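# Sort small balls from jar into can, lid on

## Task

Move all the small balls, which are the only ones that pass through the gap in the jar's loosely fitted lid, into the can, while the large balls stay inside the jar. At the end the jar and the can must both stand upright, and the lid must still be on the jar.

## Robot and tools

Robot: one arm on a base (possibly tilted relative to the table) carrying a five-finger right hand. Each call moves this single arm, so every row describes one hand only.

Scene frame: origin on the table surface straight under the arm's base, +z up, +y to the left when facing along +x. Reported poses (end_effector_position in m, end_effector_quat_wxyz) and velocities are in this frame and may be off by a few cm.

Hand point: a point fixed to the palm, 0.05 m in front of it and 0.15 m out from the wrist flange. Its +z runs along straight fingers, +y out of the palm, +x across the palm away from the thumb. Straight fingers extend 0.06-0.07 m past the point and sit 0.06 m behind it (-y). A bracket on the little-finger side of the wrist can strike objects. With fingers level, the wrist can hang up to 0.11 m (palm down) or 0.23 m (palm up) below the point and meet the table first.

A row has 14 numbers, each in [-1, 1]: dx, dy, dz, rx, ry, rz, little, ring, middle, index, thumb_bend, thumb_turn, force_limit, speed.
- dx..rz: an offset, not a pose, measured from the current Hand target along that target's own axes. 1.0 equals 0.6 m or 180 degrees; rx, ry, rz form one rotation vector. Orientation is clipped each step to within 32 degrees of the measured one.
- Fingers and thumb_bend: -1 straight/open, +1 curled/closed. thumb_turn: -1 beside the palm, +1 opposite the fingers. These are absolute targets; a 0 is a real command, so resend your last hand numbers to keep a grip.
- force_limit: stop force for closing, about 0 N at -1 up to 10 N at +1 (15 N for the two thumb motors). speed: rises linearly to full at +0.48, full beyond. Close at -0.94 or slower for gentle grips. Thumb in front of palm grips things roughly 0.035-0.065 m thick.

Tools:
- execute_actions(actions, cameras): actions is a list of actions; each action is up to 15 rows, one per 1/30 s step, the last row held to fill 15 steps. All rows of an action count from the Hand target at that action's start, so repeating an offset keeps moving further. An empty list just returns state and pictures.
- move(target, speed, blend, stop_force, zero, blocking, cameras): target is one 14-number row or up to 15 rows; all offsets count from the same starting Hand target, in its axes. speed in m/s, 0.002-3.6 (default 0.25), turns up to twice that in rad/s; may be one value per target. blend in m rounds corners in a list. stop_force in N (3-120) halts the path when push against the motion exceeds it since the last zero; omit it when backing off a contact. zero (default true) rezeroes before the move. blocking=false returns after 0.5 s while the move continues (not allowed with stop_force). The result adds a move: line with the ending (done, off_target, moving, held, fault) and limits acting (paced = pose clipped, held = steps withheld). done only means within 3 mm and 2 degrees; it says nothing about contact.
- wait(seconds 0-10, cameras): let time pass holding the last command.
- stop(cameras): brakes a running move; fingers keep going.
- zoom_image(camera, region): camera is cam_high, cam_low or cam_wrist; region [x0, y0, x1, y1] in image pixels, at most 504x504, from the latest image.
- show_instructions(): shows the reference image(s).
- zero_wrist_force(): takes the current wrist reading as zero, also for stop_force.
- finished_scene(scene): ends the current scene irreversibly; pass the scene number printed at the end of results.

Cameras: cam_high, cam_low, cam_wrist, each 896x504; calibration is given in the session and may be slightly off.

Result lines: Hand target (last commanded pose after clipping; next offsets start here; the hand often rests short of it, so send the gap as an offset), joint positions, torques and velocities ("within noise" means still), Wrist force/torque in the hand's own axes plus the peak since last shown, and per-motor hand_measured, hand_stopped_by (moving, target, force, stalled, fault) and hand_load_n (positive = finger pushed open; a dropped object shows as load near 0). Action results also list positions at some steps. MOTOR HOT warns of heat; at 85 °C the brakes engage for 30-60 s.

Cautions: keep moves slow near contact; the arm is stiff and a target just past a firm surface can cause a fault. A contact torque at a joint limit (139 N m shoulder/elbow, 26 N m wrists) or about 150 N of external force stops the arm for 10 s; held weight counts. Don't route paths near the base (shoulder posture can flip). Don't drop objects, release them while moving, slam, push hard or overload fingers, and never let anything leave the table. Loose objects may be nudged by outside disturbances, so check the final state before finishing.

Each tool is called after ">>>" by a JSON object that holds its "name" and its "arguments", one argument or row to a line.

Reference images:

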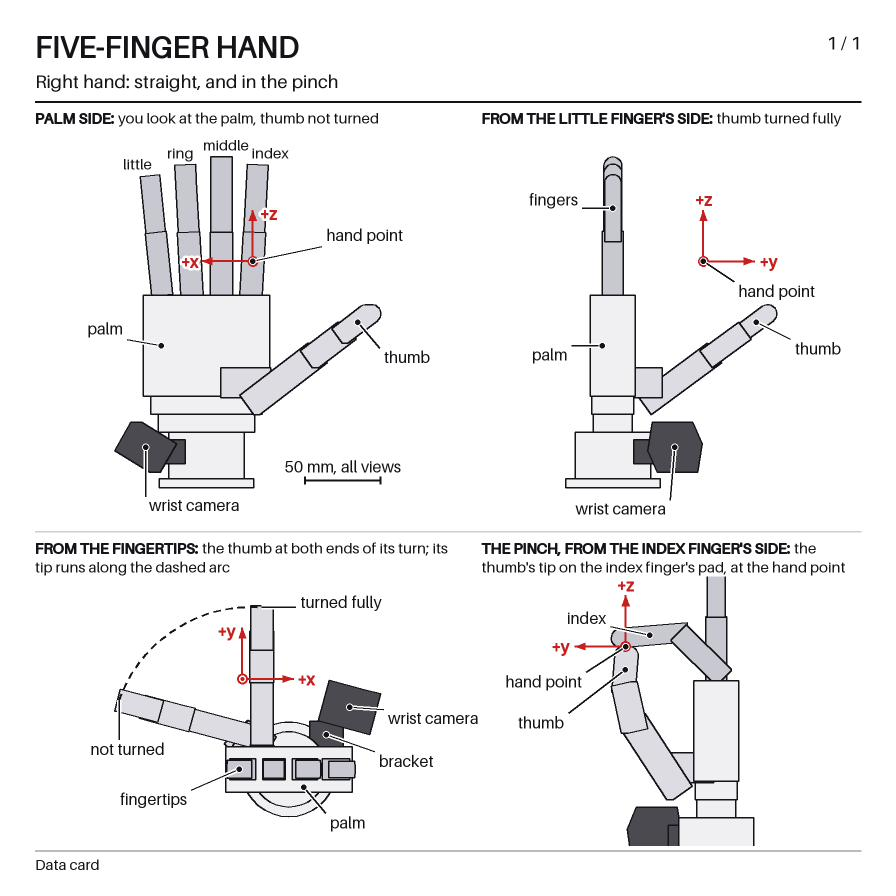

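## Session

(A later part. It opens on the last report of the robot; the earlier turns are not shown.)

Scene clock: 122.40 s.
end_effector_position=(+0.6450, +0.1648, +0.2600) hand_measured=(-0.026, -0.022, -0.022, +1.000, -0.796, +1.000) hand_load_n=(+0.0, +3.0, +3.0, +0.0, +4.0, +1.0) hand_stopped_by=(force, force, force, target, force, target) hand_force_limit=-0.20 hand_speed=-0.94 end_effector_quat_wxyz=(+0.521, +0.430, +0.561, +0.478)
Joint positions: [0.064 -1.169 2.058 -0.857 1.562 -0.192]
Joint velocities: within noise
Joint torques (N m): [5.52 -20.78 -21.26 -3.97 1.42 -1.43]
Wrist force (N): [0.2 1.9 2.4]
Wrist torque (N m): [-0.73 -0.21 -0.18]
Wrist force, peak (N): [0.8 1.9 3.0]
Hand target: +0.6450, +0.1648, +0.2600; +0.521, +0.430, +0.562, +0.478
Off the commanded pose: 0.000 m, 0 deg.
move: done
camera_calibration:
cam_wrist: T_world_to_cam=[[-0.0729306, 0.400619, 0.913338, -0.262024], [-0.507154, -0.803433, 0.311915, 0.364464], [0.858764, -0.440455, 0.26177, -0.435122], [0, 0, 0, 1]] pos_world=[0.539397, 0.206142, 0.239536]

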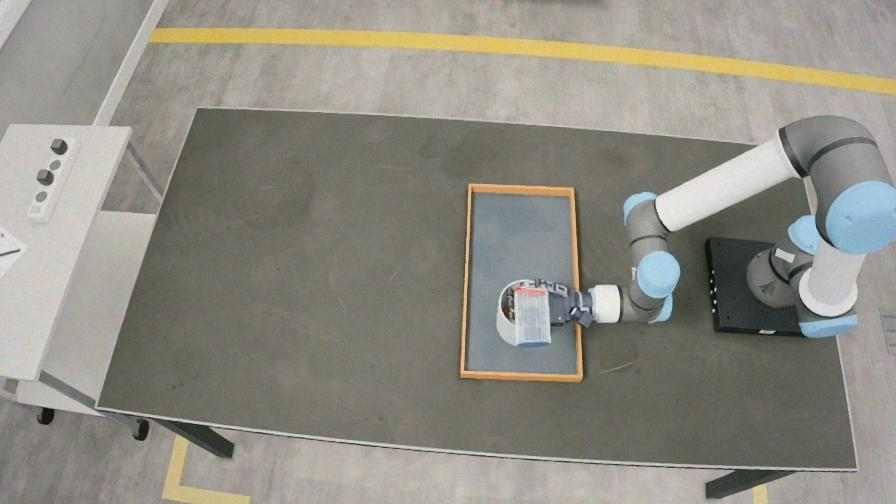

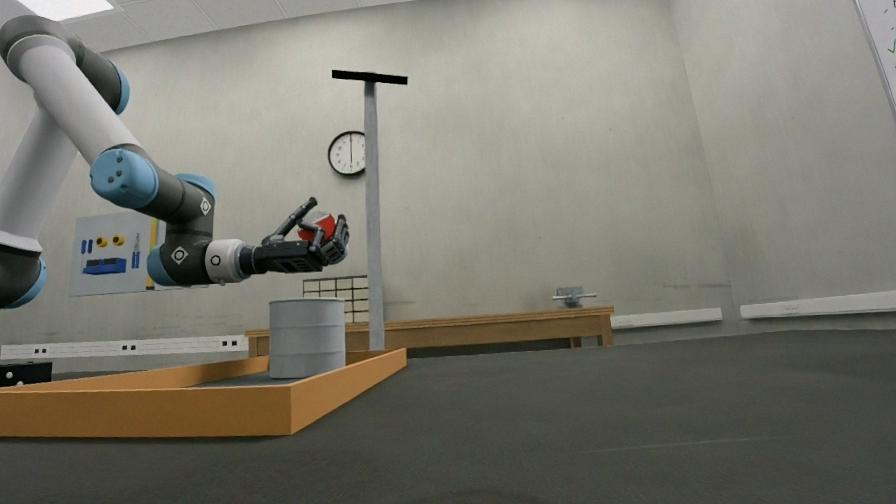

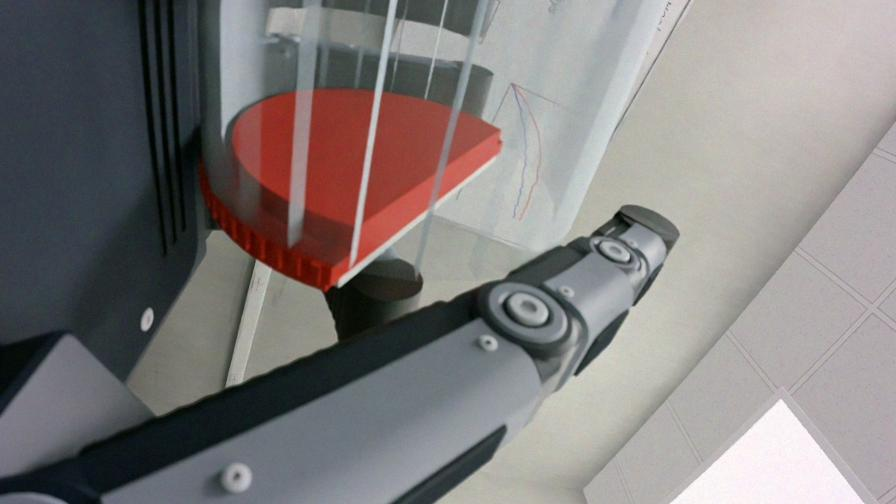

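>>> {"name": "move", "arguments": {
  "target": [-0.386,-0.0173,-0.0413,0,0,-0.4444,0.0,0.0,0.0,1.0,-0.3,1.0,-0.2,-0.94],
  "speed": 0.25
}}

Scene clock: 126.37 s.
end_effector_position=(+0.6408, -0.0663, +0.2900) hand_measured=(-0.026, -0.022, -0.022, +1.000, -0.796, +1.000) hand_load_n=(+0.0, +2.5, +3.0, +0.0, +4.0, +1.5) hand_stopped_by=(force, force, force, target, force, target) hand_force_limit=-0.20 hand_speed=-0.94 end_effector_quat_wxyz=(+0.706, -0.031, +0.707, +0.032)
Joint positions: [-0.675 -1.305 2.007 -0.66 0.823 -1.617]
Joint velocities: within noise
Joint torques (N m): [-3.52 -27.34 -14.08 -3.1 -0.41 -1.52]
Wrist force (N): [-1.3 0.9 1.8]
Wrist torque (N m): [-0.23 -0.46 -0.19]
Wrist force, peak (N): [1.2 2.4 2.4]
Hand target: +0.6408, -0.0664, +0.2900; +0.706, -0.031, +0.707, +0.032
Off the commanded pose: 0.000 m, 0 deg.
move: done
camera_calibration:
cam_wrist: T_world_to_cam=[[-0.124163, 0.962612, -0.240754, 0.207651], [-0.589622, 0.123574, 0.79817, 0.140661], [0.798079, 0.241057, 0.552234, -0.541359], [0, 0, 0, 1]] pos_world=[0.540766, -0.0867709, 0.236678]

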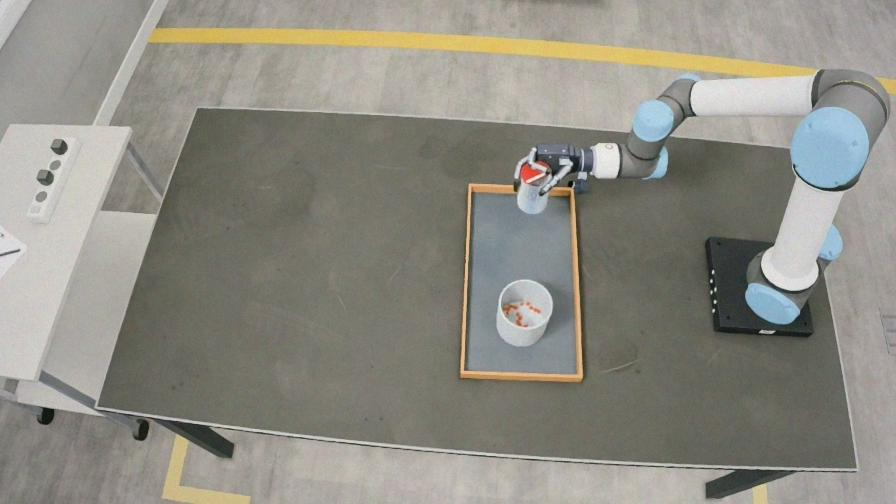

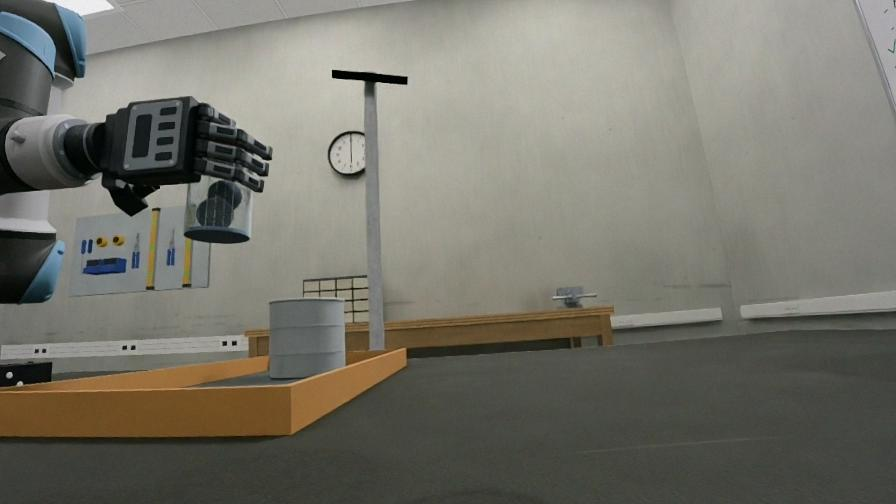

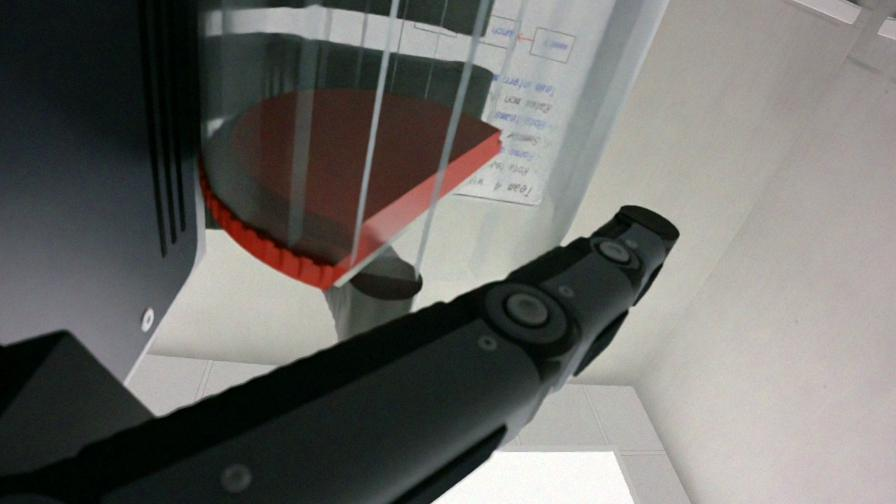

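>>> {"name": "zoom_image", "arguments": {
  "camera": "cam_low",
  "region": [160, 160, 280, 260]
}}

>>> {"name": "zoom_image", "arguments": {
  "camera": "cam_high",
  "region": [500, 140, 570, 225]
}}

>>> {"name": "zoom_image", "arguments": {
  "camera": "cam_high",
  "region": [485, 270, 565, 355]
}}

Scaled by 4.200 from the camera's 896x504 image, which has a finer 1280x720 frame.

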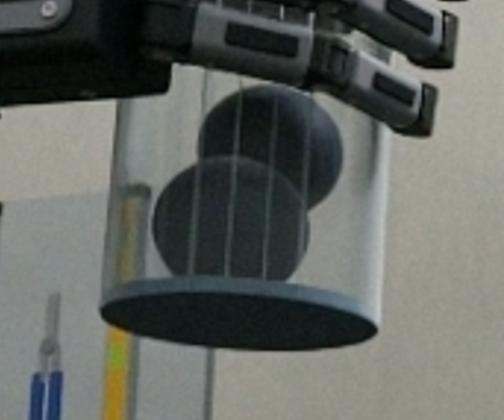

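Scaled by 5.929 from the camera's 896x504 image, which has a finer 1280x720 frame.

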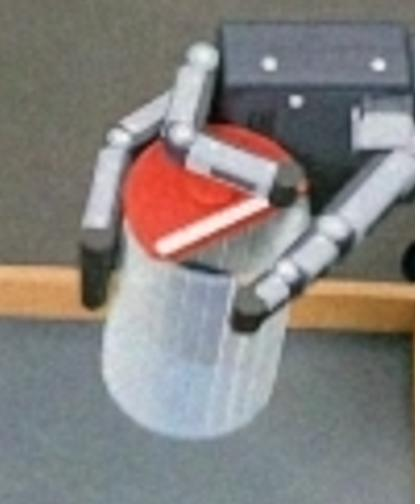

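Scaled by 5.929 from the camera's 896x504 image, which has a finer 1280x720 frame.

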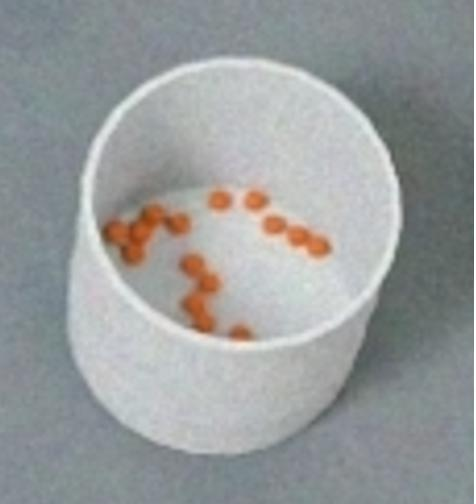

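>>> {"name": "zoom_image", "arguments": {
  "camera": "cam_high",
  "region": [440, 170, 610, 395]
}}

>>> {"name": "zoom_image", "arguments": {
  "camera": "cam_low",
  "region": [0, 280, 420, 450]
}}

Scaled by 2.240 from the camera's 896x504 image, which has a finer 1280x720 frame.

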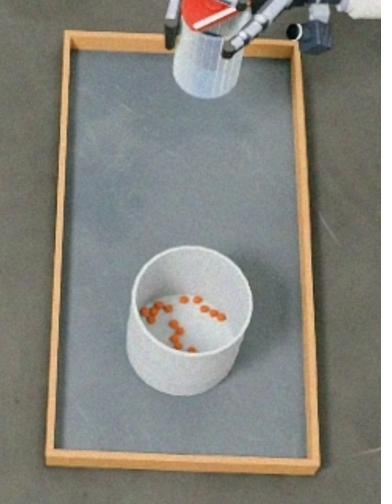

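Scaled by 1.200 from the camera's 896x504 image, which has a finer 1280x720 frame.

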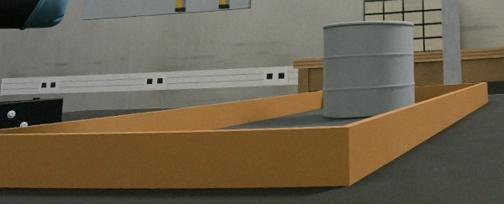

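>>> {"name": "move", "arguments": {
  "target": [0.2517,0,0,0,0,0,0.0,0.0,0.0,1.0,-0.3,1.0,-0.2,-0.94],
  "speed": 0.15,
  "cameras": ["cam_low"]
}}

>>> {"name": "move", "arguments": {
  "target": [0.03,0,0,0,0,0,0.0,0.0,0.0,1.0,-0.3,1.0,-0.2,-0.94],
  "speed": 0.008,
  "stop_force": 3
}}

Scene clock: 128.40 s.
end_effector_position=(+0.6407, -0.0663, +0.1390) hand_measured=(-0.026, -0.022, -0.022, +1.000, -0.796, +1.000) hand_load_n=(+0.0, +2.5, +3.0, +0.0, +4.0, +1.5) hand_stopped_by=(force, force, force, target, force, target) hand_force_limit=-0.20 hand_speed=-0.94 end_effector_quat_wxyz=(+0.706, -0.031, +0.707, +0.032)
Joint positions: [-0.688 -0.994 2.099 -1.062 0.811 -1.618]
Joint velocities: within noise
Joint torques (N m): [7.57 -22.93 -17.09 -2.39 1.26 0.58]
Wrist force (N): [-1.4 0.8 1.8]
Wrist torque (N m): [-0.23 -0.44 -0.20]
Wrist force, peak (N): [-2.9 1.0 1.9]
Hand target: +0.6407, -0.0663, +0.1389; +0.706, -0.031, +0.707, +0.032
Off the commanded pose: 0.000 m, 0 deg.
move: done
Images, in order (width x height): cam_low 896x504.

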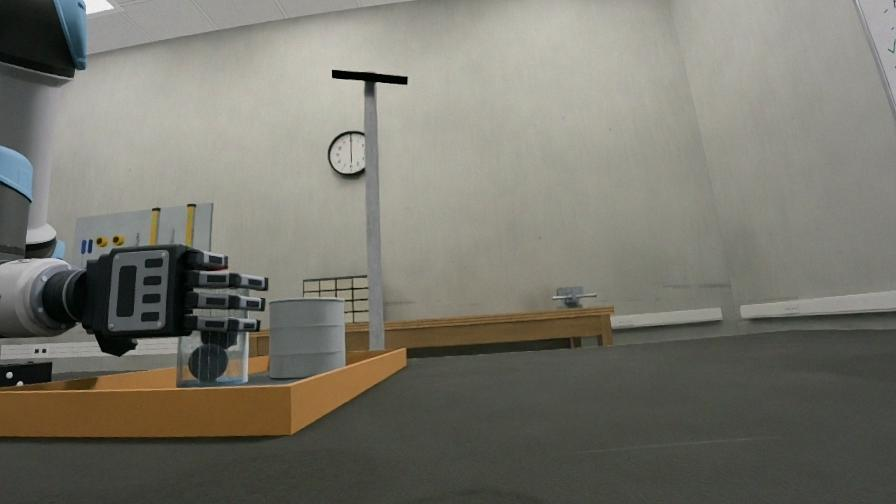

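Scene clock: 131.00 s.
end_effector_position=(+0.6407, -0.0663, +0.1245) hand_measured=(-0.026, -0.022, -0.022, +1.000, -0.796, +1.000) hand_load_n=(+0.0, +2.5, +3.0, +0.0, +4.0, +1.5) hand_stopped_by=(force, force, force, target, force, target) hand_force_limit=-0.20 hand_speed=-0.94 end_effector_quat_wxyz=(+0.706, -0.031, +0.707, +0.032)
Joint positions: [-0.689 -0.959 2.1 -1.098 0.809 -1.618]
Joint velocities: within noise
Joint torques (N m): [0.82 -38.54 -3.97 1.43 -0.11 -0.9]
Wrist force (N): [-3.9 0.6 1.4]
Wrist torque (N m): [-0.21 -0.44 -0.24]
Wrist force, peak (N): [-10.3 0.3 1.0]
Hand target: +0.6407, -0.0663, +0.1245; +0.706, -0.031, +0.707, +0.032 (not the last commanded pose)
Off the commanded pose: 0.004 m, 0 deg.
move: contact
camera_calibration:
cam_wrist: T_world_to_cam=[[-0.12419, 0.962578, -0.240875, 0.167729], [-0.589642, 0.123652, 0.798143, 0.272568], [0.79806, 0.241151, 0.55222, -0.449864], [0, 0, 0, 1]] pos_world=[0.540566, -0.0866707, 0.0712779]

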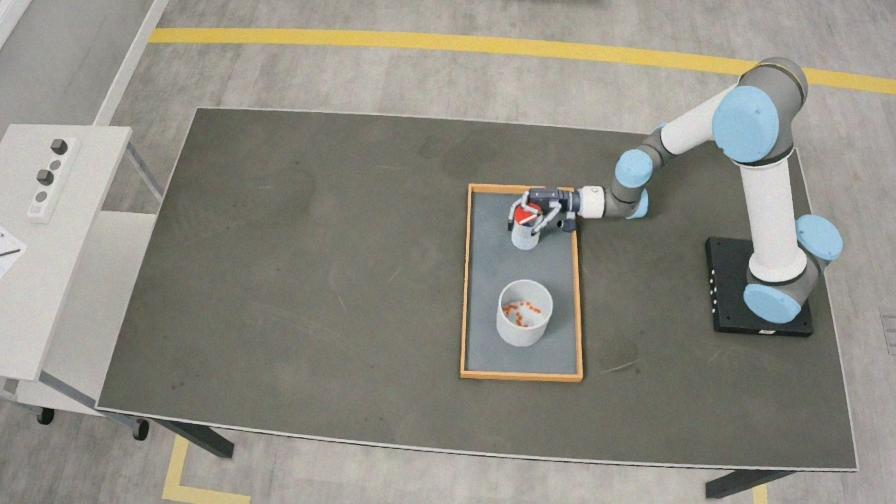

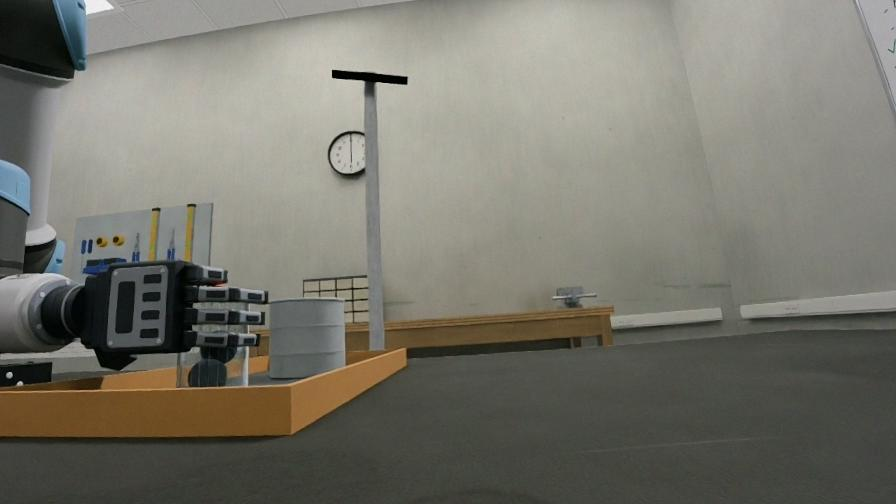

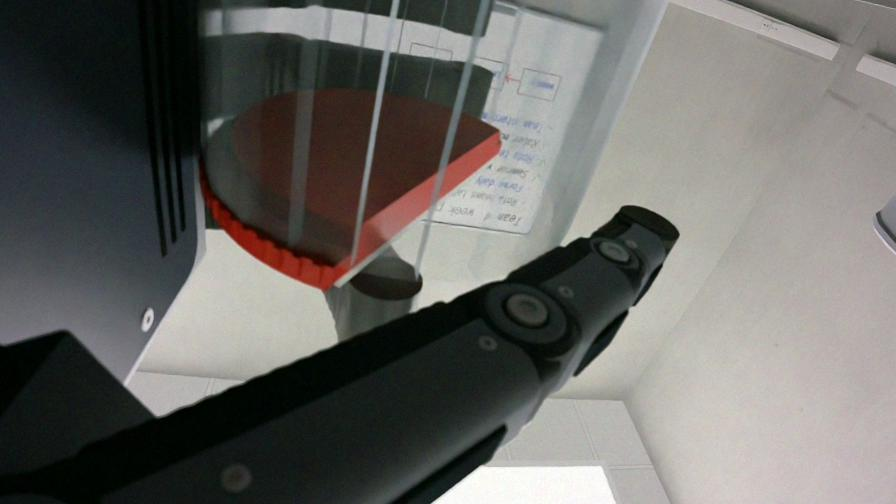

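>>> {"name": "execute_actions", "arguments": {
  "actions": [
    [[0,0,0,0,0,0,0.0,0.0,0.0,1.0,-1.0,1.0,-0.2,-0.8]],
    [[0,0,0,0,0,0,0.0,0.0,0.0,1.0,-1.0,1.0,-0.2,-0.8]]
  ]
}}

Scene clock: 132.53 s.
end_effector_position=(+0.6407, -0.0663, +0.1245) hand_measured=(-0.026, -0.020, -0.020, +1.000, -1.000, +1.000) hand_load_n=(+0.0, +0.0, +0.0, +0.0, +0.0, +0.0) hand_stopped_by=(force, force, force, target, target, target) hand_force_limit=-0.20 hand_speed=-0.80 end_effector_quat_wxyz=(+0.706, -0.031, +0.707, +0.032)
Joint positions: [-0.689 -0.959 2.1 -1.098 0.809 -1.618]
Joint velocities: within noise
Joint torques (N m): [7.08 -37.33 -5.02 0.73 0.88 -0.67]
Wrist force (N): [-2.8 0.8 1.7]
Wrist torque (N m): [-0.21 -0.44 -0.21]
Wrist force, peak (N): [-4.0 0.6 1.5]
Hand target: +0.6407, -0.0663, +0.1245; +0.706, -0.031, +0.707, +0.032
Off the commanded pose: 0.000 m, 0 deg.
Step readings (end_effector_position):
0: (+0.6407, -0.0663, +0.1245)
1: (+0.6407, -0.0663, +0.1245)
2: (+0.6407, -0.0663, +0.1245)
4: (+0.6407, -0.0663, +0.1245)
8: (+0.6407, -0.0663, +0.1245)
15: (+0.6407, -0.0663, +0.1245)
16: (+0.6407, -0.0663, +0.1245)
17: (+0.6407, -0.0663, +0.1245)
19: (+0.6407, -0.0663, +0.1245)
23: (+0.6407, -0.0663, +0.1245)
30: (+0.6407, -0.0663, +0.1245)
camera_calibration:
cam_wrist: T_world_to_cam=[[-0.12419, 0.962578, -0.240875, 0.167729], [-0.589642, 0.123652, 0.798143, 0.272568], [0.79806, 0.241151, 0.55222, -0.449864], [0, 0, 0, 1]] pos_world=[0.540566, -0.0866707, 0.0712779]

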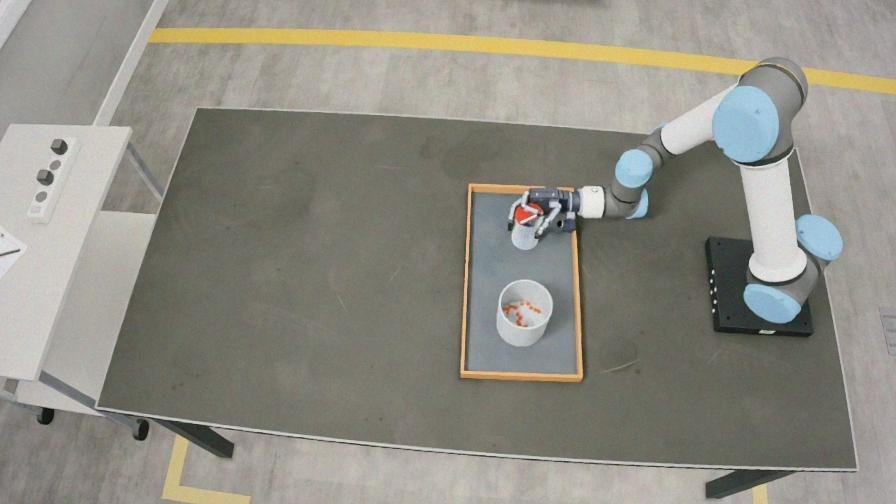

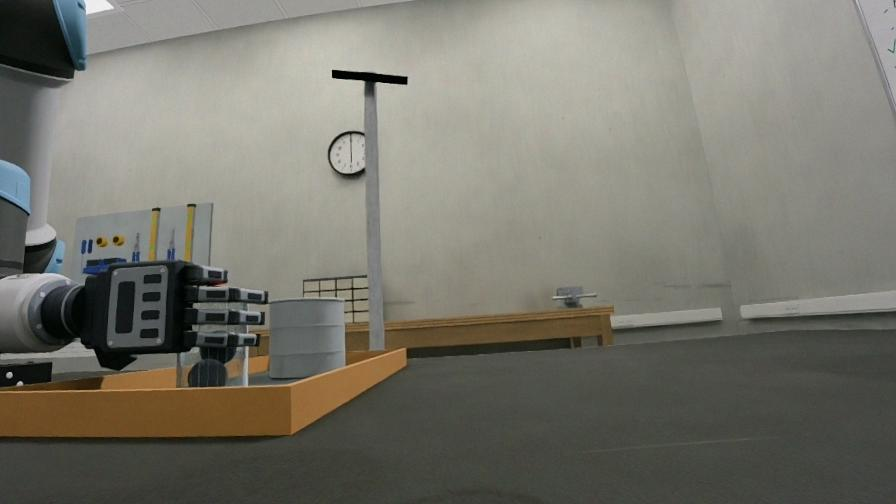

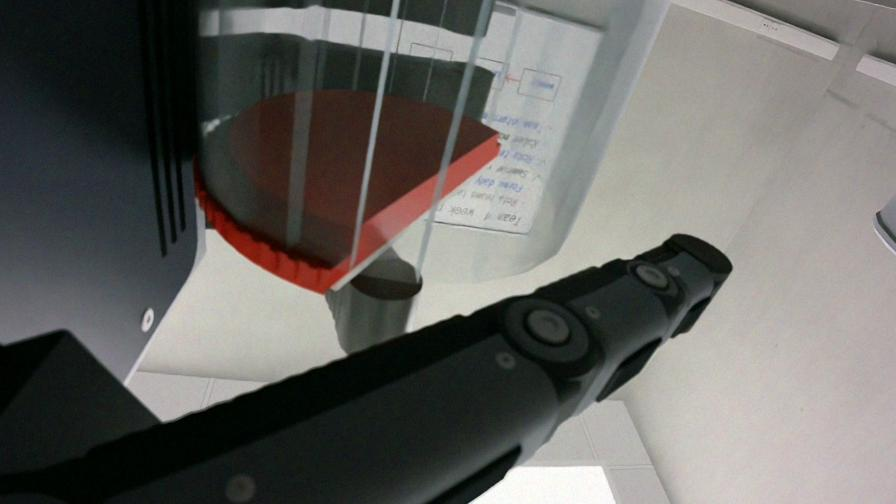

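>>> {"name": "execute_actions", "arguments": {
  "actions": [
    [[0,0,0,0,0,0,-1.0,-1.0,-1.0,1.0,-1.0,1.0,-0.2,-0.7]],
    [[0,0,0,0,0,0,-1.0,-1.0,-1.0,1.0,-1.0,1.0,-0.2,-0.7]],
    [[0,0,0,0,0,0,-1.0,-1.0,-1.0,1.0,-1.0,1.0,-0.2,-0.7]]
  ]
}}

Scene clock: 135.37 s.
end_effector_position=(+0.6407, -0.0663, +0.1245) hand_measured=(-1.000, -1.000, -1.000, +1.000, -1.000, +1.000) hand_load_n=(+0.0, +0.5, +0.0, +0.0, +0.0, +0.0) hand_stopped_by=(target, target, target, target, target, target) hand_force_limit=-0.20 hand_speed=-0.70 end_effector_quat_wxyz=(+0.706, -0.031, +0.707, +0.032)
Joint positions: [-0.689 -0.959 2.1 -1.098 0.809 -1.618]
Joint velocities: within noise
Joint torques (N m): [6.7 -37.17 -5.69 -0.59 1 -0.39]
Wrist force (N): [-2.9 0.9 1.7]
Wrist torque (N m): [-0.21 -0.43 -0.20]
Wrist force, peak (N): [-3.2 0.8 1.7]
Hand target: +0.6407, -0.0663, +0.1245; +0.706, -0.031, +0.707, +0.032
Off the commanded pose: 0.000 m, 0 deg.
Step readings (end_effector_position):
0: (+0.6407, -0.0663, +0.1245)
1: (+0.6407, -0.0663, +0.1245)
2: (+0.6407, -0.0663, +0.1245)
4: (+0.6407, -0.0663, +0.1245)
8: (+0.6407, -0.0663, +0.1245)
15: (+0.6407, -0.0663, +0.1245)
16: (+0.6407, -0.0663, +0.1245)
17: (+0.6407, -0.0663, +0.1245)
19: (+0.6407, -0.0663, +0.1245)
23: (+0.6407, -0.0663, +0.1245)
30: (+0.6407, -0.0663, +0.1245)
31: (+0.6407, -0.0663, +0.1245)
32: (+0.6407, -0.0663, +0.1245)
34: (+0.6407, -0.0663, +0.1245)
38: (+0.6407, -0.0663, +0.1245)
45: (+0.6407, -0.0663, +0.1245)
camera_calibration:
cam_wrist: T_world_to_cam=[[-0.12419, 0.962578, -0.240875, 0.167729], [-0.589642, 0.123652, 0.798143, 0.272568], [0.79806, 0.241151, 0.55222, -0.449864], [0, 0, 0, 1]] pos_world=[0.540566, -0.0866707, 0.0712779]

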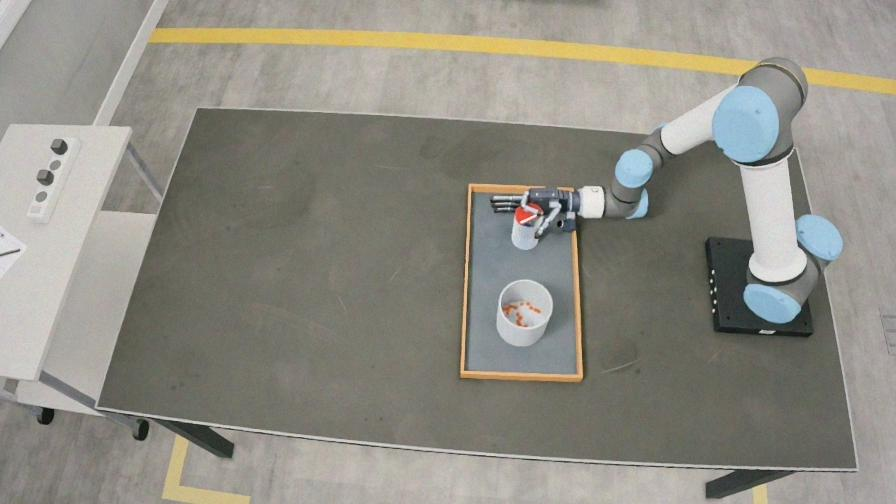

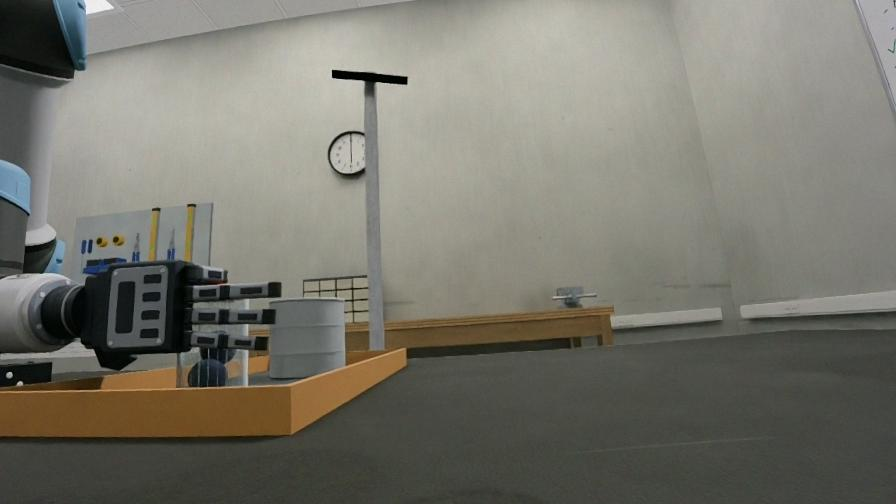

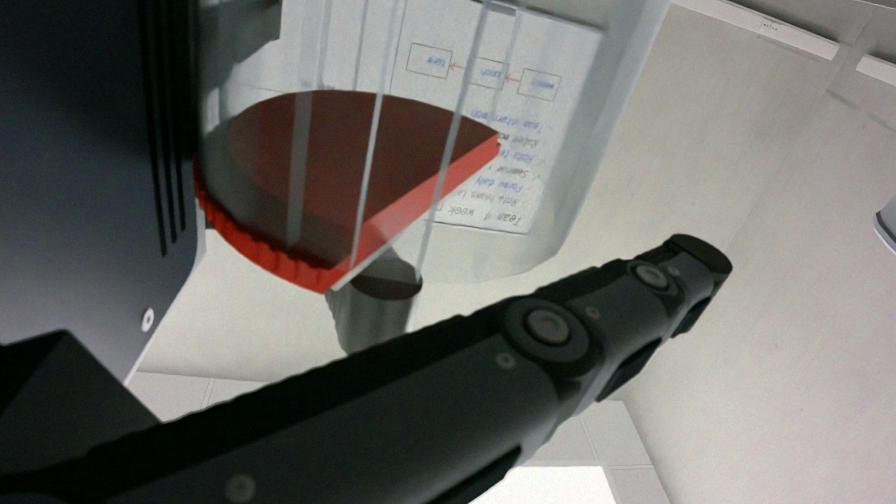

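>>> {"name": "move", "arguments": {
  "target": [
    [-0.0333, 0, 0, 0, 0, 0, -1.0, -1.0, -1.0, 1.0, -1.0, 1.0, -0.2, -0.7],
    [-0.2667, 0, 0, 0, 0, 0, -1.0, -1.0, -1.0, 1.0, -1.0, 1.0, -0.2, -0.7]
  ],
  "speed": [0.04, 0.2],
  "blend": [0.01, 0]
}}

Scene clock: 137.90 s.
end_effector_position=(+0.6408, -0.0663, +0.2845) hand_measured=(-1.000, -1.000, -1.000, +1.000, -1.000, +1.000) hand_load_n=(+0.0, +0.0, +0.0, +0.0, +0.0, -0.5) hand_stopped_by=(target, target, target, target, target, target) hand_force_limit=-0.20 hand_speed=-0.70 end_effector_quat_wxyz=(+0.706, -0.031, +0.707, +0.032)
Joint positions: [-0.675 -1.295 2.013 -0.675 0.823 -1.618]
Joint velocities: within noise
Joint torques (N m): [-6.52 -32.21 -17.58 1.34 -1.87 1.2]
Wrist force (N): [-3.0 0.7 1.7]
Wrist torque (N m): [-0.24 -0.40 -0.21]
Wrist force, peak (N): [-4.7 0.9 2.0]
Hand target: +0.6408, -0.0664, +0.2846; +0.706, -0.031, +0.707, +0.032
Off the commanded pose: 0.000 m, 0 deg.
move: done
camera_calibration:
cam_wrist: T_world_to_cam=[[-0.124265, 0.962515, -0.241087, 0.20645], [-0.589678, 0.123774, 0.798098, 0.145115], [0.798022, 0.24134, 0.552193, -0.538256], [0, 0, 0, 1]] pos_world=[0.540766, -0.0867706, 0.231177]

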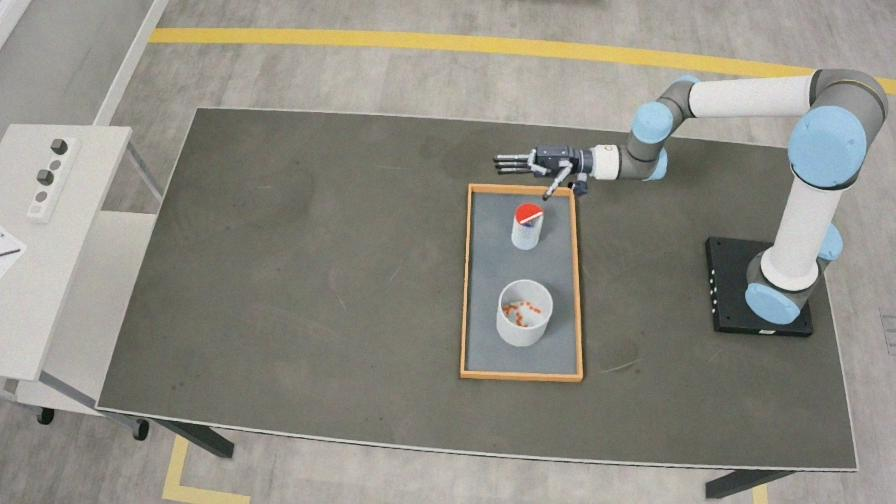

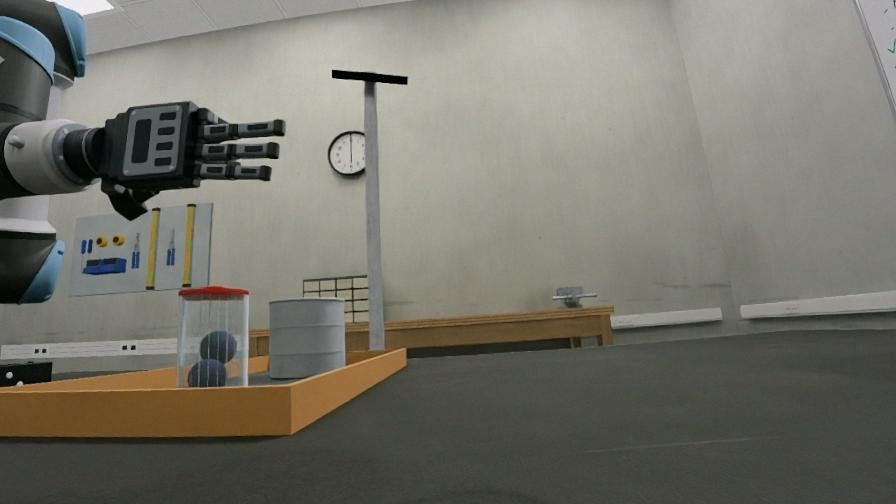

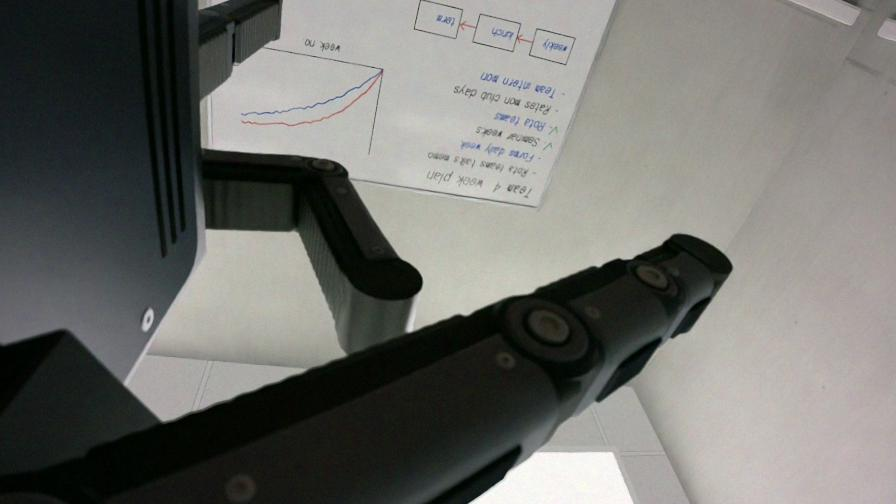

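>>> {"name": "zoom_image", "arguments": {
  "camera": "cam_high",
  "region": [450, 180, 600, 390]
}}

>>> {"name": "zoom_image", "arguments": {
  "camera": "cam_low",
  "region": [120, 250, 420, 420]
}}

Scaled by 2.400 from the camera's 896x504 image, which has a finer 1280x720 frame.

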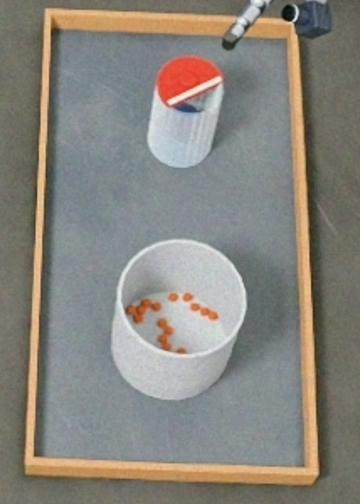

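Scaled by 1.680 from the camera's 896x504 image, which has a finer 1280x720 frame.

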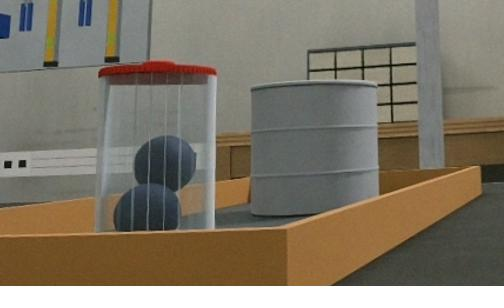

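>>> {"name": "finished_scene", "arguments": {
  "scene": 1
}}

The scene is finished: the task was done.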